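# Assemble two printed toy parts to match the model

## Task

Fit the two 3D-printed toy pieces together so the result matches the already assembled example sitting on the stand.

## Robot and tools

ROBOT. Two Franka FR3 seven-joint arms, left_arm and right_arm, each carrying a Robotiq 2F-140 gripper whose fingers can fold at a hinge when pushed. The arm's elbow is not fixed by the hand pose, so a large wrist turn may swing it. Calibrated base origins in the scene frame: left_arm (-0.047, +0.390, 0) m, yawed slightly (quat_wxyz +1.000, 0, 0, -0.010); right_arm (-0.033, -0.388, 0) m (quat_wxyz +1.000, 0, 0, +0.007).

FRAMES. Scene frame: origin at table-top height halfway between the nominal bases, +z up, +x out across the table, left_arm on the +y side (image left/right does not follow arm names). Fixed cameras and the table use the scene frame. Every hand pose, velocity, target and wrist-camera pose is given in that arm's own base frame. On the gripper, fingers point along its +z and close along its y. end_effector_position is the spot between the pads when closed; fingertips extend about 33 mm past it for gaps up to 40 mm, only 9 mm when wide open. Printed poses may be off by a few centimetres.

execute_actions(actions, cameras). actions is a list of actions; each action is a table of at most 15 rows, one row per 1/30 s step; a short table repeats its final row to fill 15 steps. Each row is one flat list of 18 numbers, all in [-1, 1], always for both arms: left_arm dx, dy, dz, rx, ry, rz, left gripper position, force_limit, speed, then the same nine for right_arm. The six pose numbers are an offset (not a pose) from that arm's Hand target as it was when the action began, along that arm's base axes; every row counts from that same start, but the next action starts from the new Hand target, so repeating an offset keeps moving. Scale: 1.0 = 0.6 m or 180 degrees; rx, ry, rz form a single rotation vector about the Hand target position. A translation longer than 1.0 is shortened. Six zeros re-request the current Hand target (also how to release a stuck push). Gripper numbers are absolute commands, not offsets: position +1 = 140 mm open, pads touch near -0.8, -1 closes until blocked; force_limit -1 to +1 (roughly 14 N to 58 N at slow close); speed -1 to +1 (about 30 to 250 mm/s); both start at +1. A 0 is a real command, so resend your previous three gripper values to leave it unchanged. Per step the controller limits the commanded pose to within 70 mm and 16 degrees of the measured one. cameras: list of names, ["all"], or []; an empty actions list returns all images by default.

move(target, speed, blend, blocking, cameras). target is one 18-number row or a list of up to 15 rows, same layout, scale and offset meaning; every row is offset from the Hand targets at the move's start, not from the previous row. speed: path top speed in m/s, 0.002 to 2 (default 0.25), one value or one per target; rotation capped at twice that in rad/s and at 2.5 rad/s. blend: corner rounding in metres per target (0 = stop at each). blocking=false returns after about 0.5 s while motion continues. Paths are straight, do not avoid obstacles or the other arm, and cap at 10 s. The result adds a move: line (done, off_target, moving, held, fault) plus limits such as paced or held. Faster moves overshoot and hit harder.

wait(seconds 0 to 10): lets time pass; a running move continues. stop: brakes a running move; fingers keep moving. zoom_image(camera, region [x0, y0, x1, y1] pixels, at most 504 by 504): closer view of a camera's latest image; cameras cam_high, cam_low, cam_bench, cam_left_wrist, cam_right_wrist (all 672x504). clear_fault(arm): clears a reported torque or force fault for left_arm or right_arm. read_manual(section): licence texts only. finished_scene: ends irreversibly; the assembly must stay correct without the robot.

RESULTS. Each arm: end_effector_position (m) and end_effector_quat_wxyz in its base frame; Hand target (the commanded pose after clipping, base for next offsets); Tool commands; object_status 0 moving, 1 blocked while opening, 2 blocked while closing (grip), 3 reached command or pads met; position_measured in counts (3 open, 75 about 100 mm, 139 about 60 mm, 200 about 20 mm, 230 pads touching). Joint positions, velocities (within noise when still), joint torques, external joint torques, Flange force in gripper axes (includes held weight and error), step readings of position, and Wrist depth: 7x7 grid of distances ahead of each wrist camera, rows separated by " / ", "-" for no value. The gripper often settles short of the Hand target; send the missing offset.

GRIPPING. Close with position -1 and confirm object_status 2. Grip in the outer quarter of the pads; nearer the palm, fingers fold and grip unpredictably. To squeeze harder, raise force_limit and nudge position to -0.98 or reopen slightly and close faster; to soften, open and close slowly. Tip-first pressing on a surface folds fingers quietly.

AVOID. Contact torque at joint limits (35, 35, 32, 30, 12, 12, 12 N m) or 40 N outside force on an arm (held weight included) stops it until clear_fault; so do joint range or speed overruns. Motors overheat from long stretches, loads or pushing against unreachable poses. Never let the grippers or arms meet, or one gripper close on the other's fingers. Do not drop parts, release them while moving, let anything fall or leave the table, slam into fixed things, or grip hard on a part still resting on something.

Each tool is called after "Emit:" by a JSON object that holds its "api" and its "payload", one argument or row to a line.

## Session

Emit:
{"api": "execute_actions", "payload": {
  "actions": []
}}

Scene clock: 0.00 s.
left_arm: end_effector_position=(+0.4806, +0.0647, +0.3935) position_measured=3 object_status=3 end_effector_quat_wxyz=(+0.050, +0.962, +0.126, +0.238) | right_arm: end_effector_position=(+0.2008, -0.4102, +0.2982) position_measured=3 object_status=3 end_effector_quat_wxyz=(+0.031, +0.991, -0.114, +0.062)
Joint positions: left_arm=[0.284 -0.672 -0.067 -2.442 -0.23 2.233 -1.51] | right_arm=[-1.024 -0.436 -0.12 -2.345 0.026 2.03 -2.489]
Joint velocities: within noise
Joint torques (N m): no reading
External joint torques (N m): no reading
Flange force (N): no reading
Wrist depth (mm): cam_left_wrist=[512 527 554 573 595 626 658 / 501 515 541 564 584 607 633 / 493 506 528 550 568 590 619 / 478 130 516 536 558 567 124 / - 486 503 527 544 561 107 / - 474 499 509 531 550 565 / - 468 484 499 519 537 553] | cam_right_wrist=[402 404 407 404 409 1185 1203 / 412 412 414 420 428 1254 1275 / 427 429 431 438 437 1311 1241 / 434 437 449 448 447 1296 1311 / - 456 465 460 467 477 117 / 468 474 481 482 483 1396 1457 / 462 497 493 496 506 518 1448]
Hand target: left_arm +0.4806, +0.0647, +0.3935; +0.050, +0.962, +0.126, +0.238 | right_arm +0.2008, -0.4102, +0.2982; +0.031, +0.991, -0.114, +0.062
Tool commands: left_gripper/position=+1.0 left_gripper/force_limit=+1.0 left_gripper/speed=+1.0 right_gripper/position=+1.0 right_gripper/force_limit=+1.0 right_gripper/speed=+1.0

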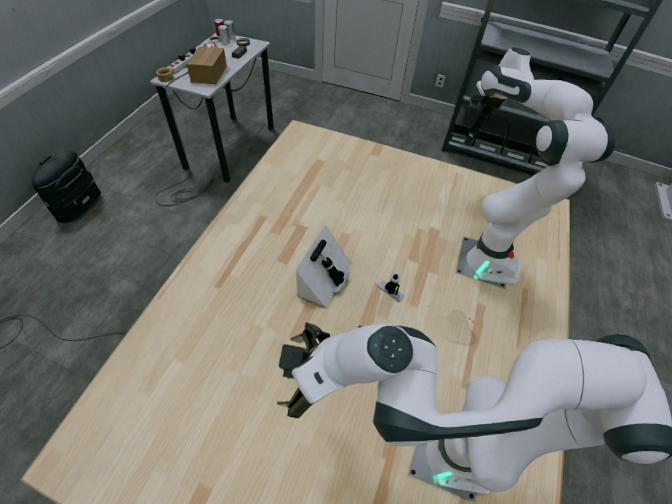

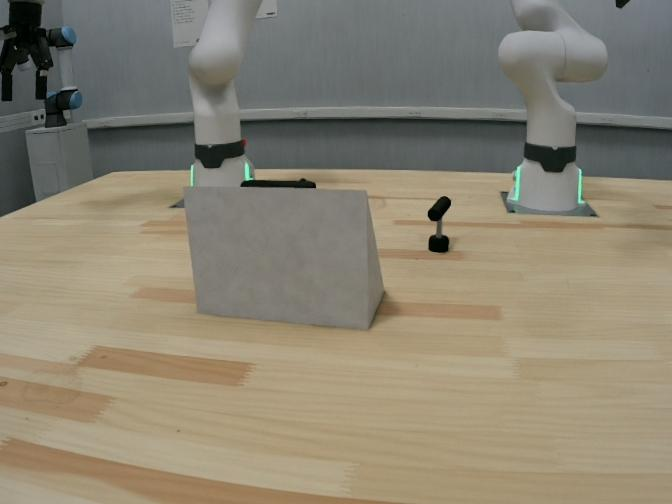

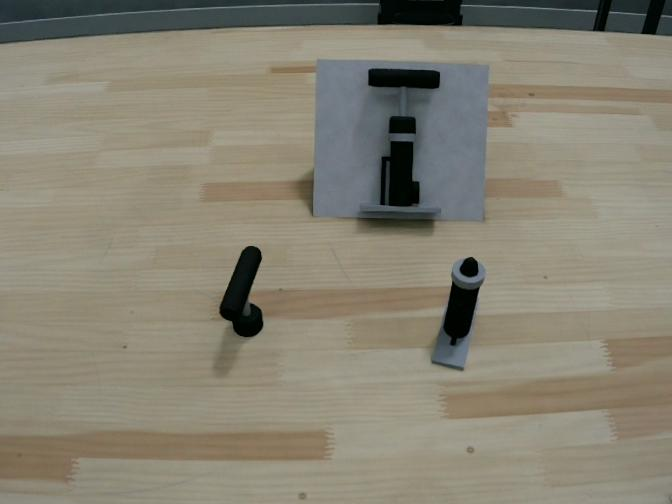

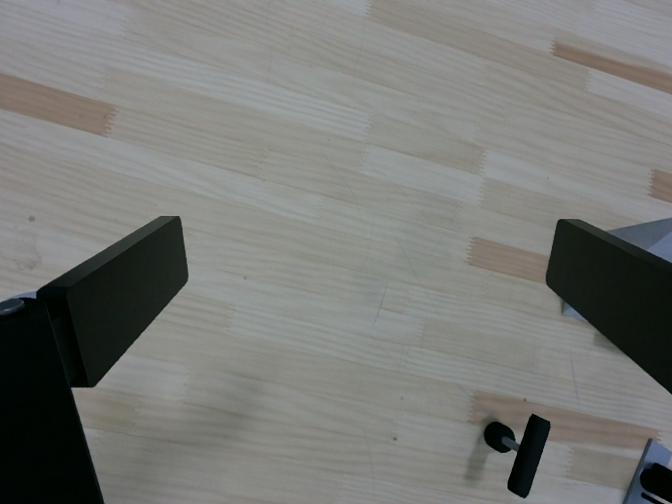

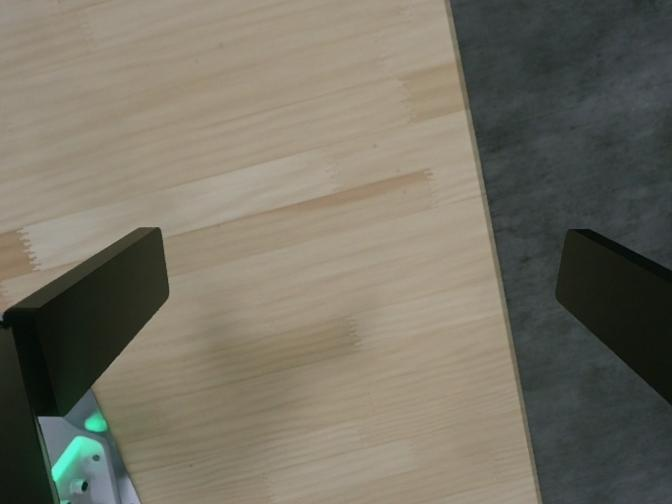

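Emit:
{"api": "zoom_image", "payload": {
  "camera": "cam_bench",
  "region": [300, 50, 500, 230]
}}

Emit:
{"api": "zoom_image", "payload": {
  "camera": "cam_bench",
  "region": [190, 230, 510, 390]
}}

Emit:
{"api": "zoom_image", "payload": {
  "camera": "cam_high",
  "region": [280, 210, 430, 320]
}}

Emit:
{"api": "zoom_image", "payload": {
  "camera": "cam_low",
  "region": [380, 160, 500, 270]
}}

Emit:
{"api": "zoom_image", "payload": {
  "camera": "cam_left_wrist",
  "region": [460, 380, 672, 504]
}}

Scaled by 2.520 from the camera's 672x504 image, which has a finer 960x720 frame.

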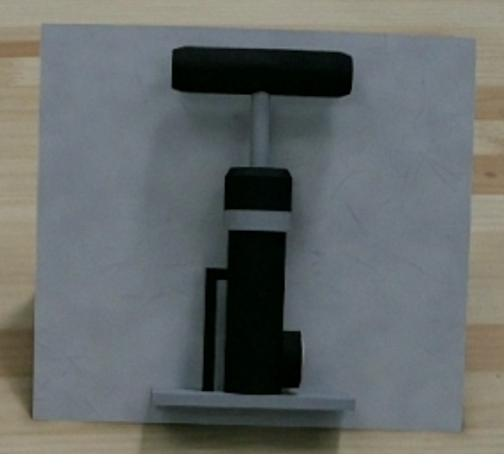

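Scaled by 1.575 from the camera's 672x504 image, which has a finer 960x720 frame.

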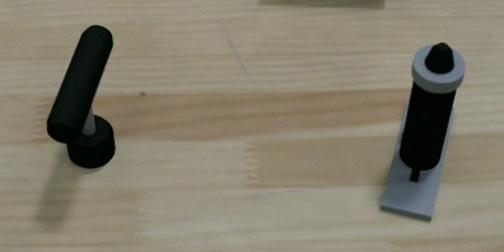

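Scaled by 3.360 from the camera's 672x504 image, which has a finer 960x720 frame.

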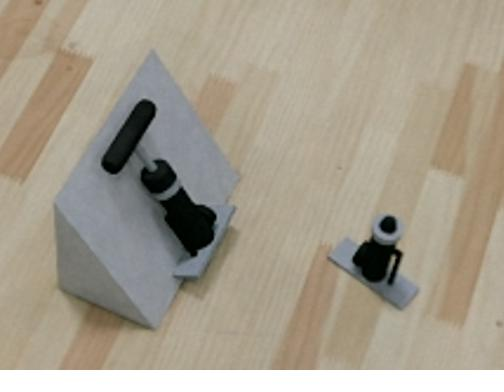

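Scaled by 4.200 from the camera's 672x504 image, which has a finer 960x720 frame.

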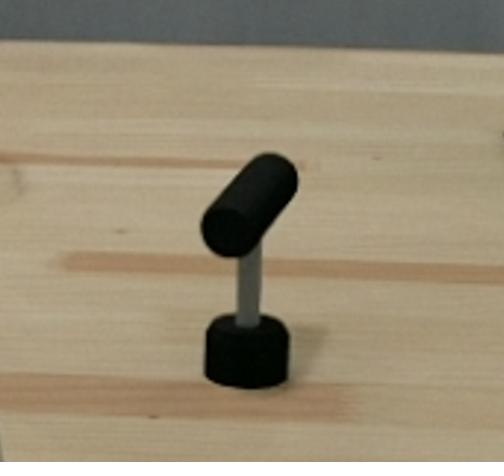

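Scaled by 2.377 from the camera's 672x504 image, which has a finer 960x720 frame.

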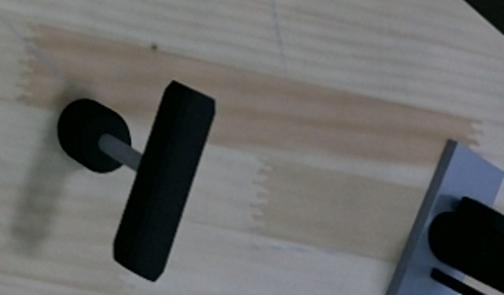

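Emit:
{"api": "move", "payload": {
  "target": [-0.2277,-0.5245,-0.2892,0.0471,0.1505,-0.1412,1,-1,1,0,0,0,0,0,0,1,1,1],
  "speed": 0.35,
  "cameras": ["cam_left_wrist","cam_bench","cam_low"]
}}

Scene clock: 65.10 s.
left_arm: end_effector_position=(+0.3450, -0.2493, +0.2201) position_measured=3 object_status=3 end_effector_quat_wxyz=(-0.001, +0.995, -0.100, +0.002) | right_arm: end_effector_position=(+0.2008, -0.4102, +0.2982) position_measured=3 object_status=3 end_effector_quat_wxyz=(+0.031, +0.991, -0.114, +0.062)
Joint positions: left_arm=[0.063 -0.465 -0.639 -2.451 -0.303 2.053 -1.752] | right_arm=[-1.024 -0.436 -0.12 -2.345 0.026 2.03 -2.489]
Joint velocities: left_arm=[-0.001 0 0 0.001 0 0 -0.005] | right_arm=[within noise]
Joint torques (N m): left_arm=[-0.57 -11.45 6.71 23.24 0.39 2.47 -0.23] | right_arm=[-0.93 -16.59 1.38 24.99 1 2.81 -0.01]
External joint torques (N m): left_arm=[-0.58 0.29 -0.35 0.01 -0.4 -0.16 -0.23] | right_arm=[-0.85 1.16 0.44 -0.3 0.03 -0.07 -0.02]
Flange force (N): left_arm=[-0.3 1.6 0.2] | right_arm=[1.4 2.0 1.2]
Wrist depth (mm): cam_left_wrist=[313 314 315 313 312 311 312 / 336 333 332 326 329 328 320 / 354 353 351 340 349 347 345 / 369 130 372 371 371 366 359 / - 393 398 396 396 398 107 / - 427 426 426 425 422 422 / - 447 446 459 457 454 454] | cam_right_wrist=[400 404 404 409 414 1179 1203 / 413 417 420 419 426 1235 1215 / 429 427 430 438 438 1275 1282 / 437 438 447 448 451 1275 1296 / - 452 463 465 465 484 117 / 473 477 476 485 484 1396 1448 / 467 495 500 500 507 516 1457]
Hand target: left_arm +0.3440, -0.2500, +0.2200; +0.000, +0.995, -0.096, +0.000 | right_arm +0.2008, -0.4102, +0.2982; +0.031, +0.991, -0.114, +0.062
Off the commanded pose: left_arm 0.001 m, 0 deg | right_arm 0.000 m, 0 deg.
move: done
camera_calibration:
cam_left_wrist: T_world_to_cam=[[-0.21224, -0.97689, -0.0252927, -0.153334], [-0.913451, 0.189128, 0.36033, 0.284564], [-0.34722, 0.0995801, -0.932482, 0.492862], [0, 0, 0, 1]] pos_world=[0.398523, -0.252689, 0.35317]
Images, in order (width x height): cam_low 672x504, cam_bench 672x504, cam_left_wrist 672x504.

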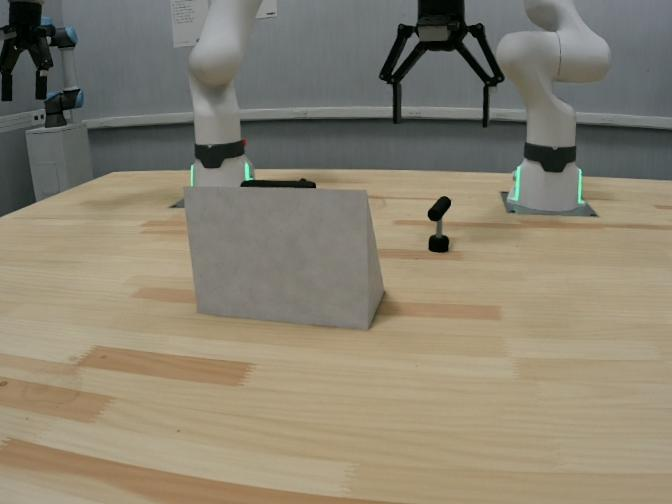

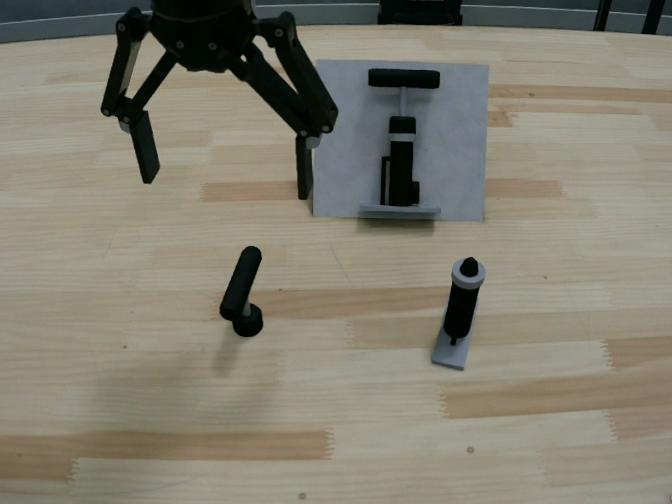

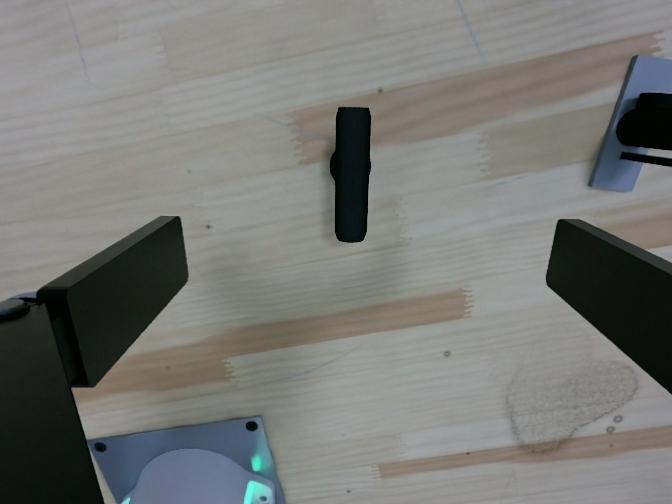

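Emit:
{"api": "move", "payload": {
  "target": [0.0083,0.0033,-0.1333,0,0,0,1,-1,1,0,0,0,0,0,0,1,1,1],
  "cameras": ["cam_left_wrist","cam_bench","cam_low"]
}}

Scene clock: 82.40 s.
left_arm: end_effector_position=(+0.3474, -0.2476, +0.1398) position_measured=3 object_status=3 end_effector_quat_wxyz=(+0.000, +0.995, -0.098, -0.002) | right_arm: end_effector_position=(+0.2008, -0.4102, +0.2982) position_measured=3 object_status=3 end_effector_quat_wxyz=(+0.031, +0.991, -0.114, +0.062)
Joint positions: left_arm=[0.105 -0.328 -0.726 -2.56 -0.29 2.286 -1.774] | right_arm=[-1.024 -0.436 -0.12 -2.345 0.026 2.03 -2.489]
Joint velocities: left_arm=[0.003 0.001 -0.001 0 0 0.004 -0.003] | right_arm=[within noise]
Joint torques (N m): left_arm=[-0.26 -13.26 4.99 21.26 1.01 2.82 -0.27] | right_arm=[-1 -16.61 1.39 25 0.99 2.83 0]
External joint torques (N m): left_arm=[-0.31 0.55 -0.43 -0.36 0.33 0.21 -0.26] | right_arm=[-1.07 1.14 0.29 -0.27 0.01 -0.04 0]
Flange force (N): left_arm=[1.8 1.8 3.0] | right_arm=[1.2 2.2 1.2]
Wrist depth (mm): cam_left_wrist=[244 243 243 242 241 241 239 / 258 256 255 253 255 254 253 / 275 272 272 265 269 271 268 / 287 130 291 282 287 283 277 / - 306 309 309 308 307 106 / - 333 334 334 329 328 335 / - 362 359 361 355 356 355] | cam_right_wrist=[402 402 405 405 414 1179 1197 / 414 416 418 422 421 1228 1235 / 427 427 428 435 438 1289 1275 / 437 432 449 451 452 1275 1303 / - 453 465 468 468 478 117 / 473 480 482 482 487 1388 1448 / 465 492 497 501 506 520 1494]
Hand target: left_arm +0.3490, -0.2480, +0.1400; +0.000, +0.995, -0.096, +0.000 | right_arm +0.2008, -0.4102, +0.2982; +0.031, +0.991, -0.114, +0.062
Off the commanded pose: left_arm 0.002 m, 0 deg | right_arm 0.000 m, 0 deg.
move: done
camera_calibration:
cam_left_wrist: T_world_to_cam=[[-0.208574, -0.977748, -0.0224733, -0.155036], [-0.911061, 0.18589, 0.367985, 0.312624], [-0.355619, 0.0972266, -0.92956, 0.420505], [0, 0, 0, 1]] pos_world=[0.402022, -0.250584, 0.272359]
Images, in order (width x height): cam_low 672x504, cam_bench 672x504, cam_left_wrist 672x504.

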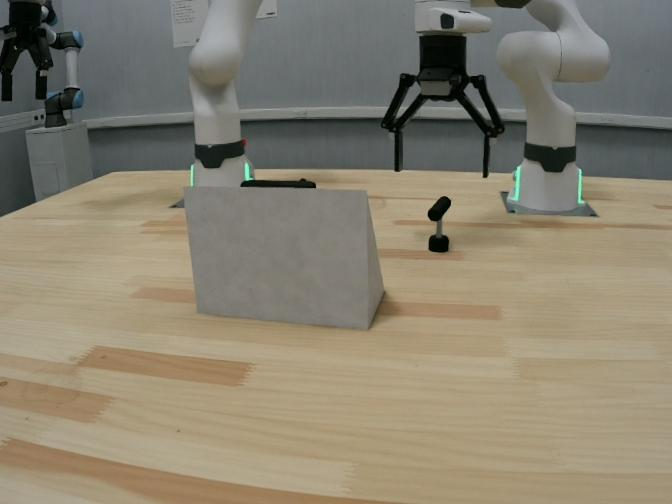

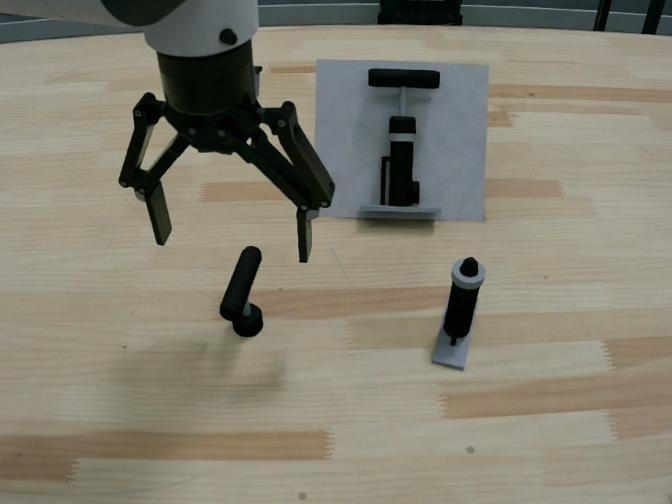

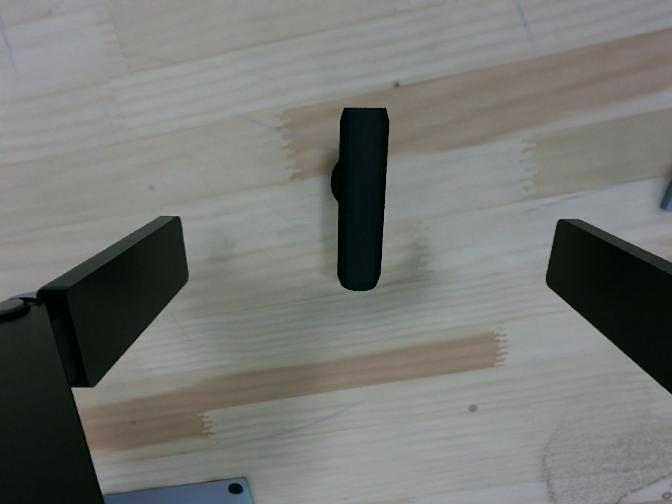

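Emit:
{"api": "move", "payload": {
  "target": [
    [0.005,-0.0017,-0.06,0,0,0,1,-1,1,0,0,0,0,0,0,1,1,1],
    [0.005,-0.0017,-0.06,0,0,0,0.0,-1,1,0,0,0,0,0,0,1,1,1]
  ],
  "speed": 0.12,
  "cameras": ["cam_left_wrist","cam_bench","cam_low"]
}}

Scene clock: 116.87 s.
left_arm: end_effector_position=(+0.3509, -0.2488, +0.1041) position_measured=129 object_status=0 end_effector_quat_wxyz=(+0.000, +0.995, -0.097, -0.001) | right_arm: end_effector_position=(+0.2008, -0.4102, +0.2982) position_measured=3 object_status=3 end_effector_quat_wxyz=(+0.031, +0.991, -0.114, +0.062)
Joint positions: left_arm=[0.148 -0.232 -0.78 -2.588 -0.245 2.404 -1.811] | right_arm=[-1.024 -0.436 -0.12 -2.345 0.026 2.03 -2.489]
Joint torques (N m): left_arm=[-0.57 -14.46 3.77 20.29 0.99 2.87 -0.3] | right_arm=[-0.95 -16.61 1.45 25.01 1 2.83 -0.01]
External joint torques (N m): left_arm=[-0.61 0.59 -0.3 -0.4 0.39 0.25 -0.3] | right_arm=[-0.91 1.12 0.48 -0.23 0.02 -0.04 -0.02]
Flange force (N): left_arm=[1.7 2.0 3.7] | right_arm=[1.5 2.0 1.1]
Wrist depth (mm): cam_left_wrist=[212 212 211 210 210 209 209 / 225 225 223 221 221 221 221 / 238 238 237 230 232 233 233 / 254 250 127 245 172 243 247 / - 91 111 268 267 89 87 / - - 64 288 286 - 75 / - - - 312 308 - -] | cam_right_wrist=[402 400 407 409 413 1203 1161 / 412 413 420 423 424 1261 1248 / 425 427 430 434 438 1261 1261 / 437 430 445 451 453 1261 1289 / - 453 460 465 467 483 117 / 469 477 482 481 482 1364 1430 / 462 488 500 506 504 512 1494]
Hand target: left_arm +0.3520, -0.2490, +0.1040; +0.000, +0.995, -0.096, +0.000 | right_arm +0.2008, -0.4102, +0.2982; +0.031, +0.991, -0.114, +0.062
Off the commanded pose: left_arm 0.001 m, 0 deg | right_arm 0.000 m, 0 deg.
move: done
camera_calibration:
cam_left_wrist: T_world_to_cam=[[-0.207652, -0.977941, -0.0226191, -0.156609], [-0.911652, 0.18509, 0.366922, 0.329227], [-0.354642, 0.0968131, -0.929977, 0.388294], [0, 0, 0, 1]] pos_world=[0.405326, -0.251683, 0.236761]
Images, in order (width x height): cam_low 672x504, cam_bench 672x504, cam_left_wrist 672x504.

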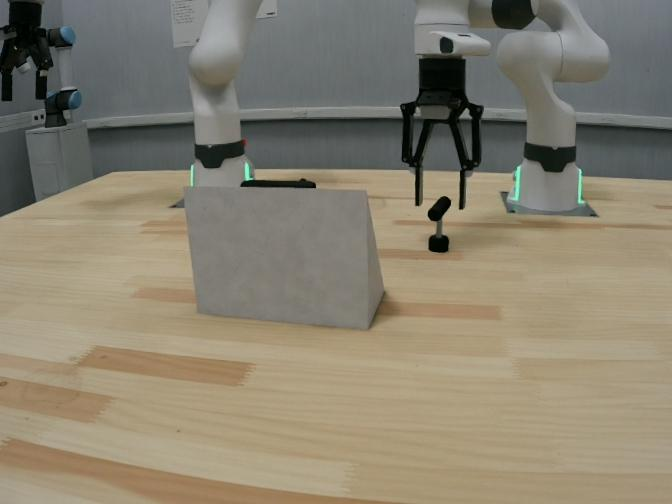

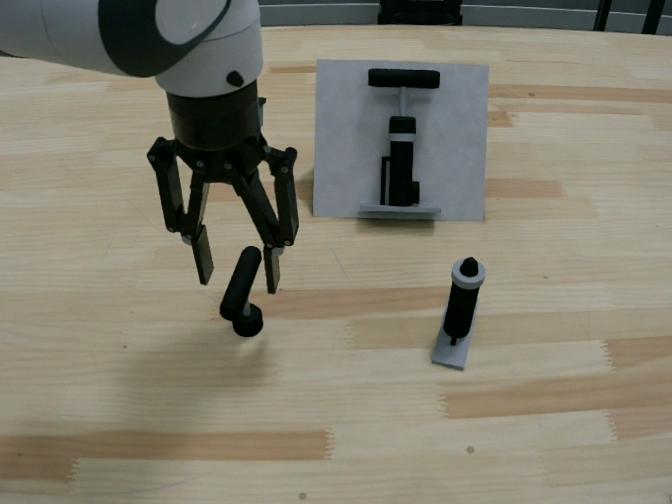

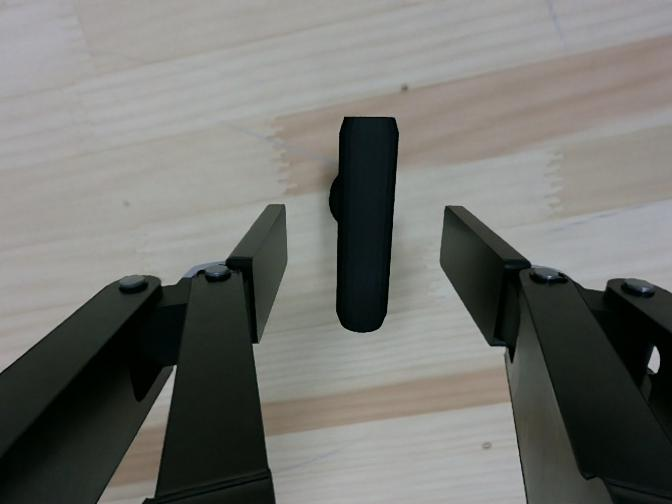

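Emit:
{"api": "move", "payload": {
  "target": [
    [0.005,0.0,-0.005,0,0,0,0.0,-1,1,0,0,0,0,0,0,1,1,1],
    [0.005,0,-0.005,0,0,0,-1,-1,-1,0,0,0,0,0,0,1,1,1]
  ],
  "cameras": ["cam_left_wrist","cam_bench","cam_low"]
}}

Scene clock: 131.80 s.
left_arm: end_effector_position=(+0.3535, -0.2483, +0.1006) position_measured=195 object_status=0 end_effector_quat_wxyz=(+0.000, +0.995, -0.097, -0.002) | right_arm: end_effector_position=(+0.2008, -0.4102, +0.2982) position_measured=3 object_status=3 end_effector_quat_wxyz=(+0.031, +0.991, -0.114, +0.062)
Joint positions: left_arm=[0.157 -0.214 -0.785 -2.584 -0.23 2.415 -1.819] | right_arm=[-1.024 -0.436 -0.12 -2.345 0.026 2.03 -2.489]
Joint torques (N m): left_arm=[-0.67 -14.84 3.58 20.5 0.95 2.85 -0.29] | right_arm=[-0.93 -16.64 1.44 25.03 1 2.83 -0.02]
External joint torques (N m): left_arm=[-0.65 0.52 -0.17 -0.13 0.35 0.23 -0.29] | right_arm=[-0.98 1.07 0.36 -0.23 0.02 -0.04 -0.03]
Flange force (N): left_arm=[1.9 2.0 3.0] | right_arm=[1.2 2.1 1.1]
Wrist depth (mm): cam_left_wrist=[210 209 208 208 207 206 205 / 221 221 220 217 218 217 217 / 235 234 233 156 229 231 230 / 250 250 245 155 134 243 246 / 264 77 88 170 82 82 253 / - - - 285 - 64 - / - 66 - - - - -] | cam_right_wrist=[399 407 405 408 415 1161 1209 / 412 418 421 420 420 1222 1241 / 429 426 430 436 434 1289 1268 / 437 438 443 446 449 1289 1268 / - 459 462 461 470 478 117 / 475 477 479 482 485 1422 1413 / 465 491 497 503 508 516 1475]
Hand target: left_arm +0.3550, -0.2490, +0.1010; +0.000, +0.995, -0.096, +0.000 | right_arm +0.2008, -0.4102, +0.2982; +0.031, +0.991, -0.114, +0.062
Off the commanded pose: left_arm 0.002 m, 0 deg | right_arm 0.000 m, 0 deg.
move: done
camera_calibration:
cam_left_wrist: T_world_to_cam=[[-0.207155, -0.978032, -0.0232657, -0.155812], [-0.911446, 0.184301, 0.367831, 0.332442], [-0.355463, 0.0974034, -0.929601, 0.386258], [0, 0, 0, 1]] pos_world=[0.408026, -0.251281, 0.233158]
Images, in order (width x height): cam_low 672x504, cam_bench 672x504, cam_left_wrist 672x504.

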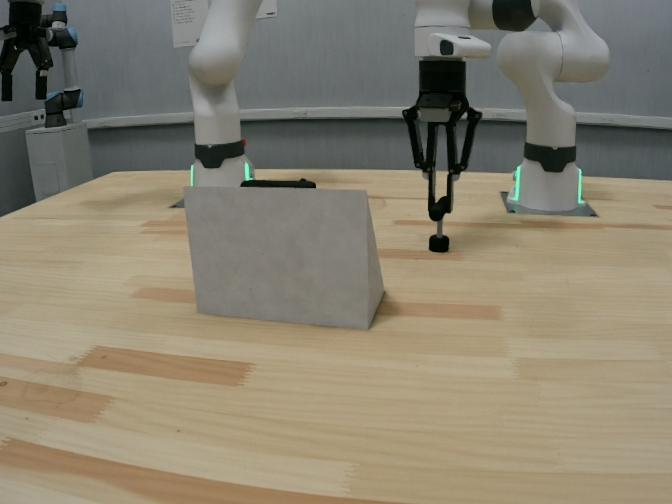

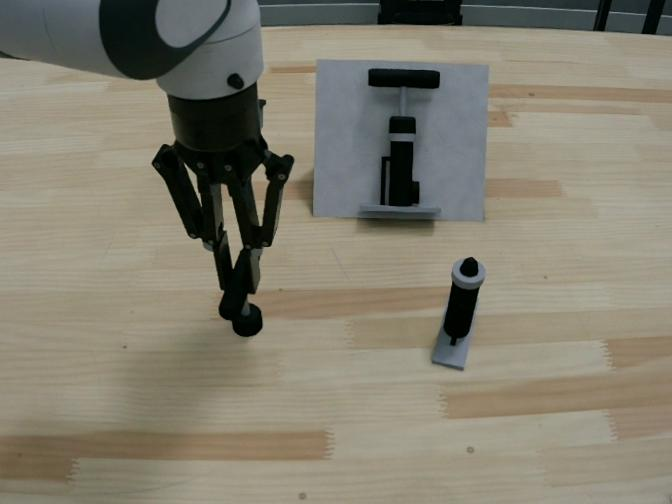

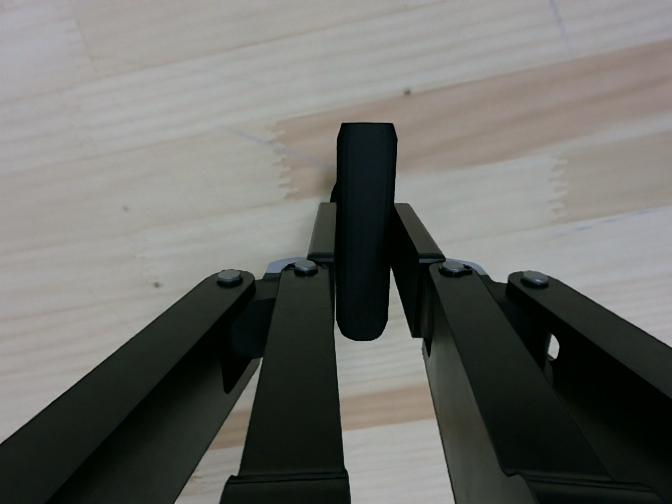

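Emit:
{"api": "move", "payload": {
  "target": [0,0,0.25,0,0,0,-1,-1,-1,0,0,0,0,0,0,1,1,1],
  "speed": 0.15,
  "cameras": ["cam_bench","cam_low"]
}}

Scene clock: 156.80 s.
left_arm: end_effector_position=(+0.3552, -0.2497, +0.2499) position_measured=195 object_status=2 end_effector_quat_wxyz=(+0.001, +0.996, -0.094, +0.000) | right_arm: end_effector_position=(+0.2008, -0.4102, +0.2982) position_measured=3 object_status=3 end_effector_quat_wxyz=(+0.031, +0.991, -0.114, +0.062)
Joint positions: left_arm=[0.083 -0.46 -0.623 -2.371 -0.287 1.975 -1.757] | right_arm=[-1.024 -0.436 -0.12 -2.345 0.026 2.03 -2.489]
Joint velocities: left_arm=[0 0 0 0.001 0 -0.004 0.003] | right_arm=[within noise]
Joint torques (N m): left_arm=[-1.18 -12.92 7.49 23.82 1.11 2.48 0.17] | right_arm=[-0.96 -16.59 1.41 24.98 0.98 2.81 0]
External joint torques (N m): left_arm=[-1.18 -0.88 0.4 0.3 0.3 -0.13 0.17] | right_arm=[-0.9 1.14 0.46 -0.32 0.01 -0.07 -0.01]
Flange force (N): left_arm=[-3.9 -1.3 -2.0] | right_arm=[1.4 1.9 1.2]
Wrist depth (mm): cam_left_wrist=[339 339 341 339 338 336 337 / 361 358 358 352 355 355 349 / 382 380 380 153 375 378 372 / 406 407 399 155 134 394 397 / 427 72 88 168 82 82 418 / - - - 463 - 64 - / - 66 - - - - -] | cam_right_wrist=[399 402 404 412 414 1222 1185 / 417 418 417 419 421 1222 1261 / 430 426 433 434 434 1254 1289 / 438 440 450 454 452 1311 1296 / - 457 468 461 468 481 117 / 476 481 480 484 486 1405 1475 / 465 495 495 501 510 518 1475]
Hand target: left_arm +0.3550, -0.2490, +0.2510; +0.000, +0.995, -0.096, +0.000 | right_arm +0.2008, -0.4102, +0.2982; +0.031, +0.991, -0.114, +0.062
Off the commanded pose: left_arm 0.001 m, 0 deg | right_arm 0.000 m, 0 deg.
move: done
Images, in order (width x height): cam_low 672x504, cam_bench 672x504.

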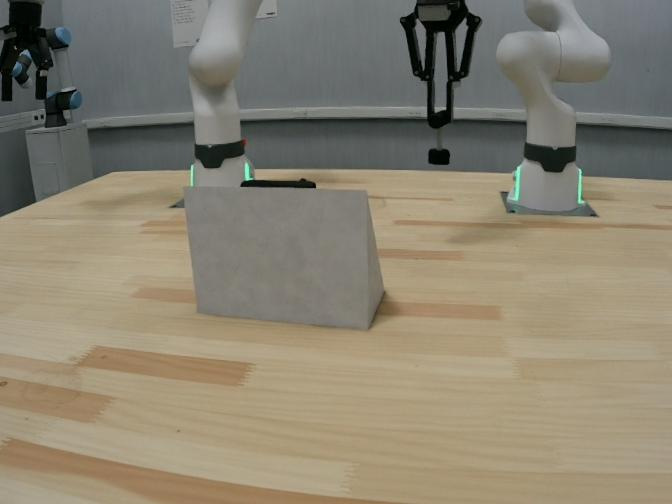

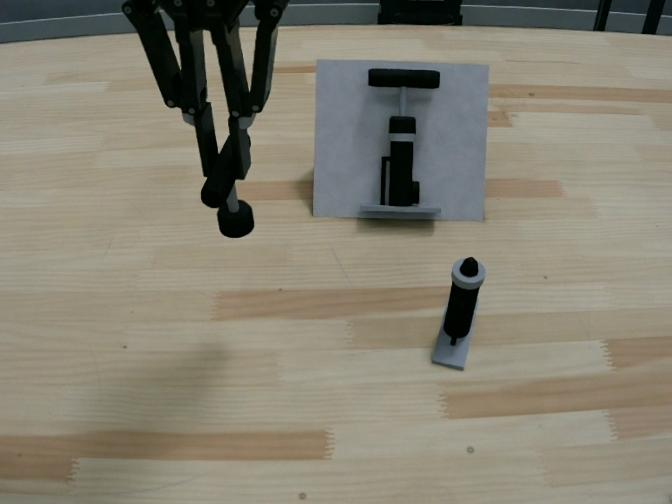

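Emit:
{"api": "move", "payload": {
  "target": [0.0045,-0.3917,0,0,0,-0.0361,-1,-1,-1,0,0,0,0,0,0,1,1,1],
  "speed": 0.2,
  "cameras": ["cam_bench","cam_low","cam_left_wrist","cam_high"]
}}

Scene clock: 166.37 s.
left_arm: end_effector_position=(+0.3571, -0.4850, +0.2510) position_measured=195 object_status=2 end_effector_quat_wxyz=(+0.002, +0.988, -0.155, +0.000) | right_arm: end_effector_position=(+0.2008, -0.4102, +0.2982) position_measured=3 object_status=3 end_effector_quat_wxyz=(+0.031, +0.991, -0.114, +0.062)
Joint positions: left_arm=[-0.07 0.228 -0.94 -1.804 0.195 1.936 -2.327] | right_arm=[-1.024 -0.436 -0.12 -2.345 0.026 2.03 -2.489]
Joint velocities: left_arm=[0 0 -0.001 0.001 -0.001 0.001 -0.005] | right_arm=[within noise]
Joint torques (N m): left_arm=[-1.6 -27.23 -5.58 24.51 1.22 2.44 -0.34] | right_arm=[-0.93 -16.63 1.32 24.96 0.97 2.8 -0.04]
External joint torques (N m): left_arm=[-1.59 0.43 0.28 0.11 0.35 -0.16 -0.34] | right_arm=[-1 1.09 0.21 -0.28 -0.01 -0.07 -0.05]
Flange force (N): left_arm=[5.9 7.4 0.7] | right_arm=[1.0 2.2 1.1]
Wrist depth (mm): cam_left_wrist=[339 340 338 338 336 334 334 / 358 358 358 353 356 353 352 / 382 382 377 153 373 376 376 / 405 404 398 155 134 395 399 / 428 72 88 167 82 82 414 / - - - 463 - 64 - / - 66 - - - - -] | cam_right_wrist=[402 404 403 410 413 1167 1167 / 414 416 418 423 421 1215 1261 / 427 429 434 435 439 1318 1275 / 437 438 446 450 455 1289 1311 / - 457 463 465 470 481 117 / 478 481 475 484 485 1396 1422 / 464 496 496 504 512 513 1485]
Hand target: left_arm +0.3577, -0.4840, +0.2510; +0.000, +0.988, -0.153, +0.000 | right_arm +0.2008, -0.4102, +0.2982; +0.031, +0.991, -0.114, +0.062
Off the commanded pose: left_arm 0.001 m, 0 deg | right_arm 0.000 m, 0 deg.
move: done
camera_calibration:
cam_left_wrist: T_world_to_cam=[[-0.320186, -0.947145, -0.019918, -0.328591], [-0.884827, 0.291475, 0.363487, 0.367588], [-0.338469, 0.134007, -0.931386, 0.562529], [0, 0, 0, 1]] pos_world=[0.410441, -0.493749, 0.383774]
Images, in order (width x height): cam_high 672x504, cam_low 672x504, cam_bench 672x504, cam_left_wrist 672x504.

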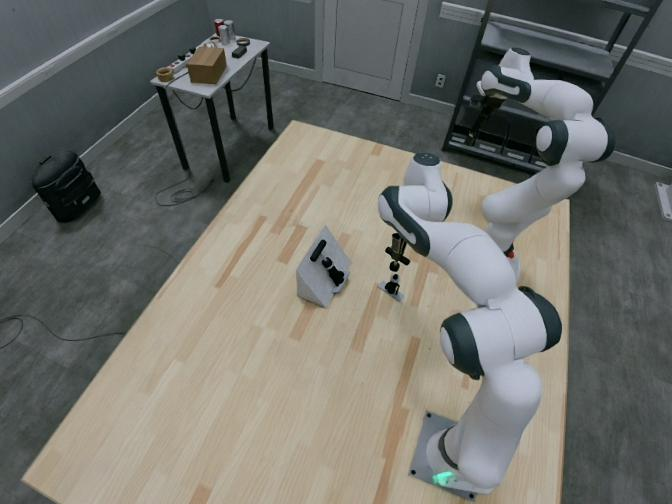

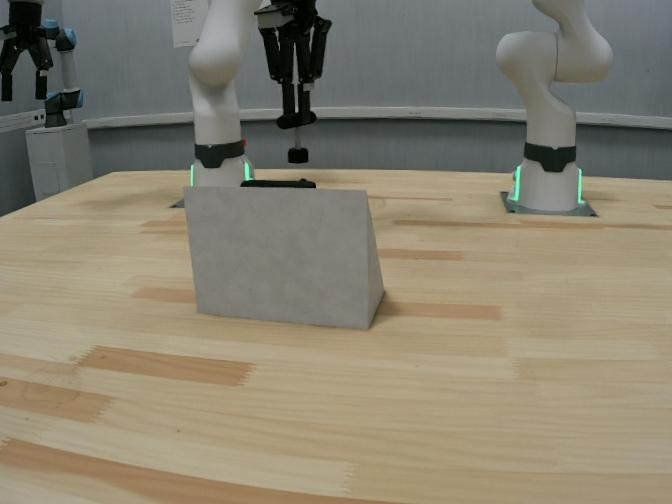

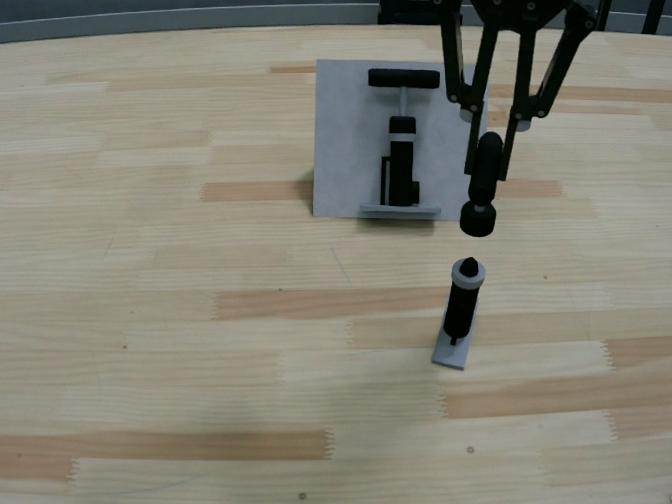

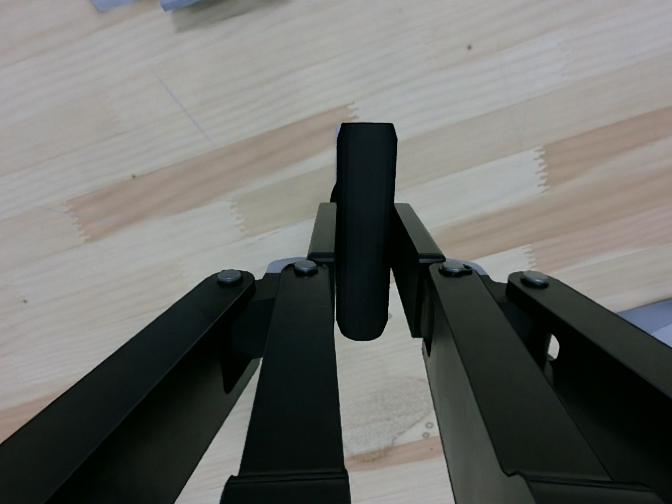

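Emit:
{"api": "zoom_image", "payload": {
  "camera": "cam_bench",
  "region": [400, 120, 560, 380]
}}

Emit:
{"api": "zoom_image", "payload": {
  "camera": "cam_high",
  "region": [350, 220, 440, 310]
}}

Scaled by 1.938 from the camera's 672x504 image, which has a finer 960x720 frame.

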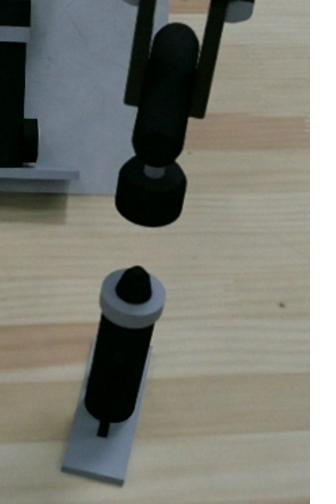

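Scaled by 5.600 from the camera's 672x504 image, which has a finer 960x720 frame.

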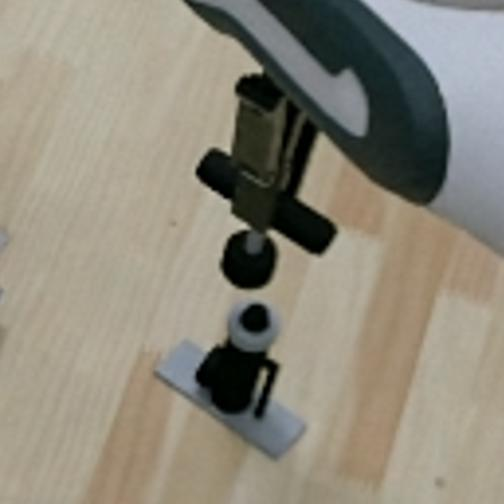

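Emit:
{"api": "move", "payload": {
  "target": [-0.0183,0,-0.0367,0,0,0,-1,-1,-1,0,0,0,0,0,0,1,1,1],
  "speed": 0.1,
  "cameras": ["cam_bench","cam_high"]
}}

Emit:
{"api": "zoom_image", "payload": {
  "camera": "cam_bench",
  "region": [420, 160, 530, 380]
}}

Emit:
{"api": "zoom_image", "payload": {
  "camera": "cam_high",
  "region": [360, 240, 430, 310]
}}

Scene clock: 202.23 s.
left_arm: end_effector_position=(+0.3467, -0.4825, +0.2283) position_measured=195 object_status=2 end_effector_quat_wxyz=(-0.001, +0.988, -0.154, -0.002) | right_arm: end_effector_position=(+0.2008, -0.4102, +0.2982) position_measured=3 object_status=3 end_effector_quat_wxyz=(+0.031, +0.991, -0.114, +0.062)
Joint positions: left_arm=[-0.072 0.223 -0.94 -1.866 0.195 1.987 -2.342] | right_arm=[-1.024 -0.436 -0.12 -2.345 0.026 2.03 -2.489]
Joint velocities: left_arm=[0 0 0 0 0.001 0.004 -0.004] | right_arm=[within noise]
Joint torques (N m): left_arm=[-1.53 -28.09 -5.92 23.52 0.85 2.91 -0.25] | right_arm=[-0.92 -16.63 1.37 25.04 0.96 2.83 0]
External joint torques (N m): left_arm=[-1.67 -1.15 -0.36 -0.54 -0.01 0.36 -0.25] | right_arm=[-0.99 1 0.28 -0.18 -0.02 -0.03 -0.01]
Flange force (N): left_arm=[-4.3 0.0 1.2] | right_arm=[1.1 2.1 1.0]
Wrist depth (mm): cam_left_wrist=[321 319 319 316 316 315 313 / 339 337 336 333 334 332 333 / 360 359 356 153 350 354 352 / 385 382 377 155 134 372 374 / 406 72 88 167 82 82 386 / - - - 435 - 64 - / - 66 - - - - -] | cam_right_wrist=[402 404 402 407 410 1150 1185 / 412 417 414 423 424 1235 1228 / 428 428 429 433 438 1275 1275 / 444 435 445 451 452 1282 1318 / - 456 457 467 472 482 117 / 474 478 480 479 487 1466 1422 / 468 493 500 504 506 517 1485]
Hand target: left_arm +0.3467, -0.4840, +0.2290; +0.000, +0.988, -0.153, +0.000 | right_arm +0.2008, -0.4102, +0.2982; +0.031, +0.991, -0.114, +0.062
Off the commanded pose: left_arm 0.002 m, 0 deg | right_arm 0.000 m, 0 deg.
move: done
Images, in order (width x height): cam_high 672x504, cam_bench 672x504.

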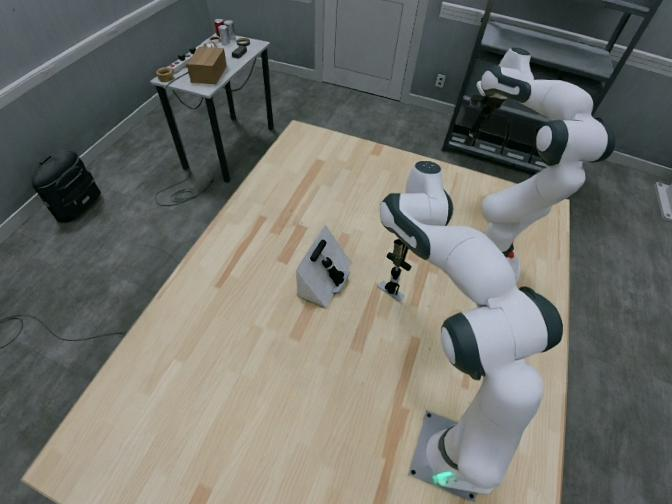

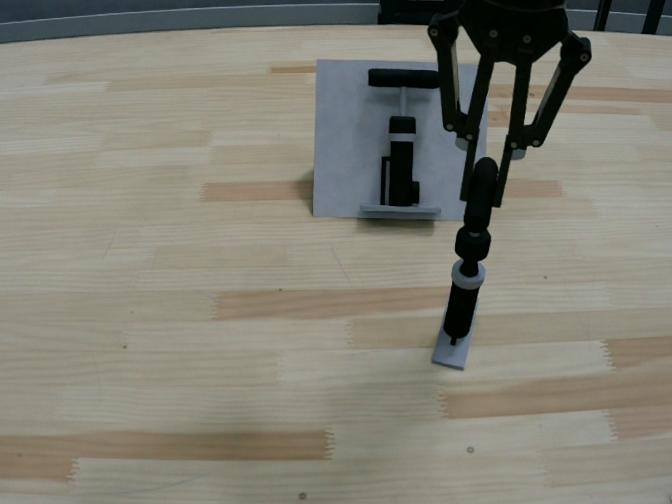

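Scaled by 2.291 from the camera's 672x504 image, which has a finer 960x720 frame.

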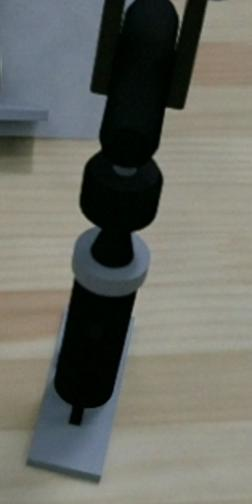

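Scaled by 7.200 from the camera's 672x504 image, which has a finer 960x720 frame.

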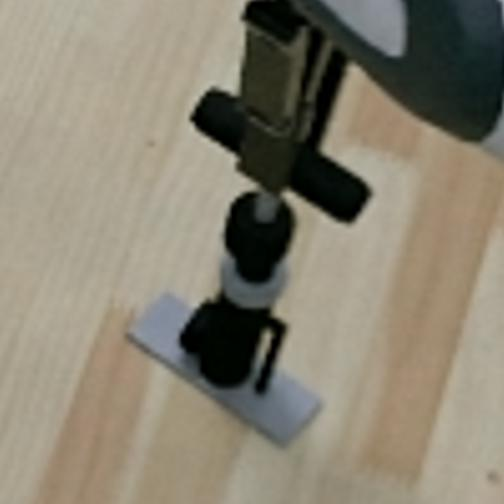

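Emit:
{"api": "move", "payload": {
  "target": [-0.0083,-0.0033,0,0,0,0,-1,-1,-1,0,0,0,0,0,0,1,1,1],
  "speed": 0.05,
  "cameras": ["cam_bench","cam_high"]
}}

Emit:
{"api": "zoom_image", "payload": {
  "camera": "cam_bench",
  "region": [420, 220, 520, 380]
}}

Emit:
{"api": "zoom_image", "payload": {
  "camera": "cam_high",
  "region": [370, 250, 420, 300]
}}

Scene clock: 246.80 s.
left_arm: end_effector_position=(+0.3433, -0.4837, +0.2283) position_measured=195 object_status=2 end_effector_quat_wxyz=(-0.002, +0.988, -0.154, -0.001) | right_arm: end_effector_position=(+0.2008, -0.4102, +0.2982) position_measured=3 object_status=3 end_effector_quat_wxyz=(+0.031, +0.991, -0.114, +0.062)
Joint positions: left_arm=[-0.076 0.218 -0.942 -1.872 0.195 1.989 -2.348] | right_arm=[-1.024 -0.436 -0.12 -2.345 0.026 2.03 -2.489]
Joint velocities: left_arm=[0.001 0 0.001 -0.001 0 0.001 -0.005] | right_arm=[within noise]
Joint torques (N m): left_arm=[-1.54 -27.89 -5.93 23.42 0.51 2.8 -0.19] | right_arm=[-0.91 -16.6 1.42 25.01 0.98 2.82 0.01]
External joint torques (N m): left_arm=[-1.56 -0.98 -0.36 -0.75 -0.35 0.24 -0.18] | right_arm=[-1 1.09 0.3 -0.21 0 -0.04 0]
Flange force (N): left_arm=[-5.4 -1.3 1.0] | right_arm=[1.3 2.2 1.0]
Wrist depth (mm): cam_left_wrist=[321 321 317 316 316 314 314 / 338 339 337 333 335 332 331 / 361 358 357 153 349 352 349 / 385 384 374 155 134 371 374 / 404 72 88 168 82 82 388 / - - - 436 - 64 - / - 66 - - - - -] | cam_right_wrist=[399 399 408 409 414 1185 1209 / 413 409 416 423 422 1241 1209 / 427 428 434 438 438 1275 1289 / 437 435 450 448 452 1303 1289 / - 457 465 466 466 478 117 / 471 478 477 485 486 1388 1466 / 461 494 500 502 503 519 1466]
Hand target: left_arm +0.3417, -0.4860, +0.2290; +0.000, +0.988, -0.153, +0.000 | right_arm +0.2008, -0.4102, +0.2982; +0.031, +0.991, -0.114, +0.062
Off the commanded pose: left_arm 0.003 m, 0 deg | right_arm 0.000 m, 0 deg.
move: done
Images, in order (width x height): cam_high 672x504, cam_bench 672x504.

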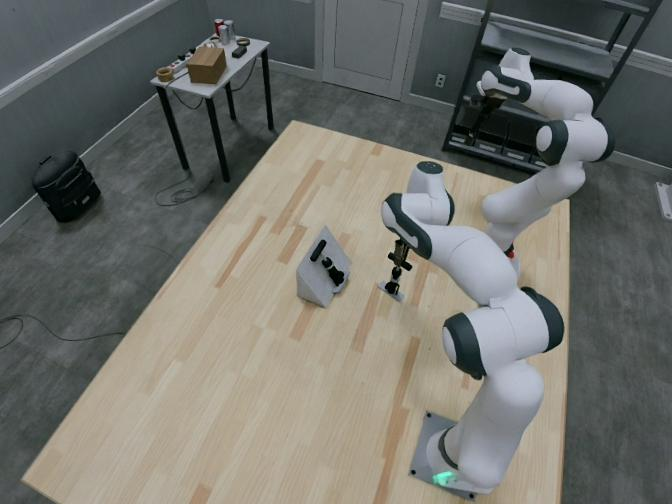

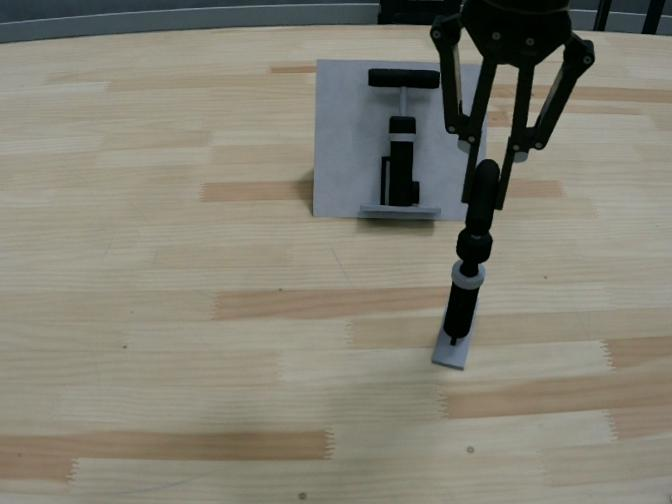

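Scaled by 3.150 from the camera's 672x504 image, which has a finer 960x720 frame.

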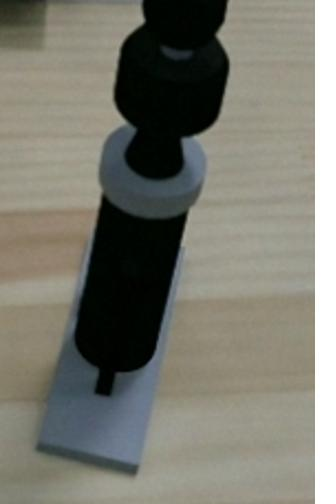

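Scaled by 10.080 from the camera's 672x504 image, which has a finer 960x720 frame.

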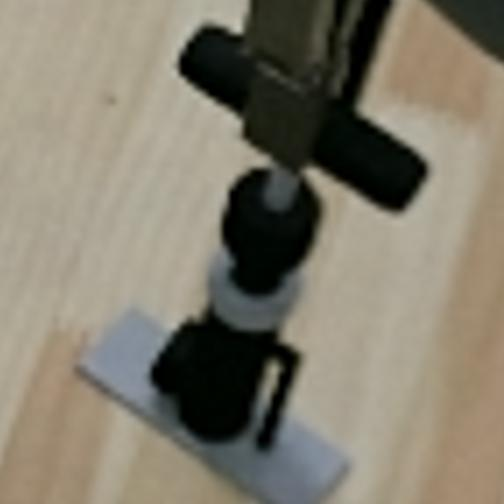

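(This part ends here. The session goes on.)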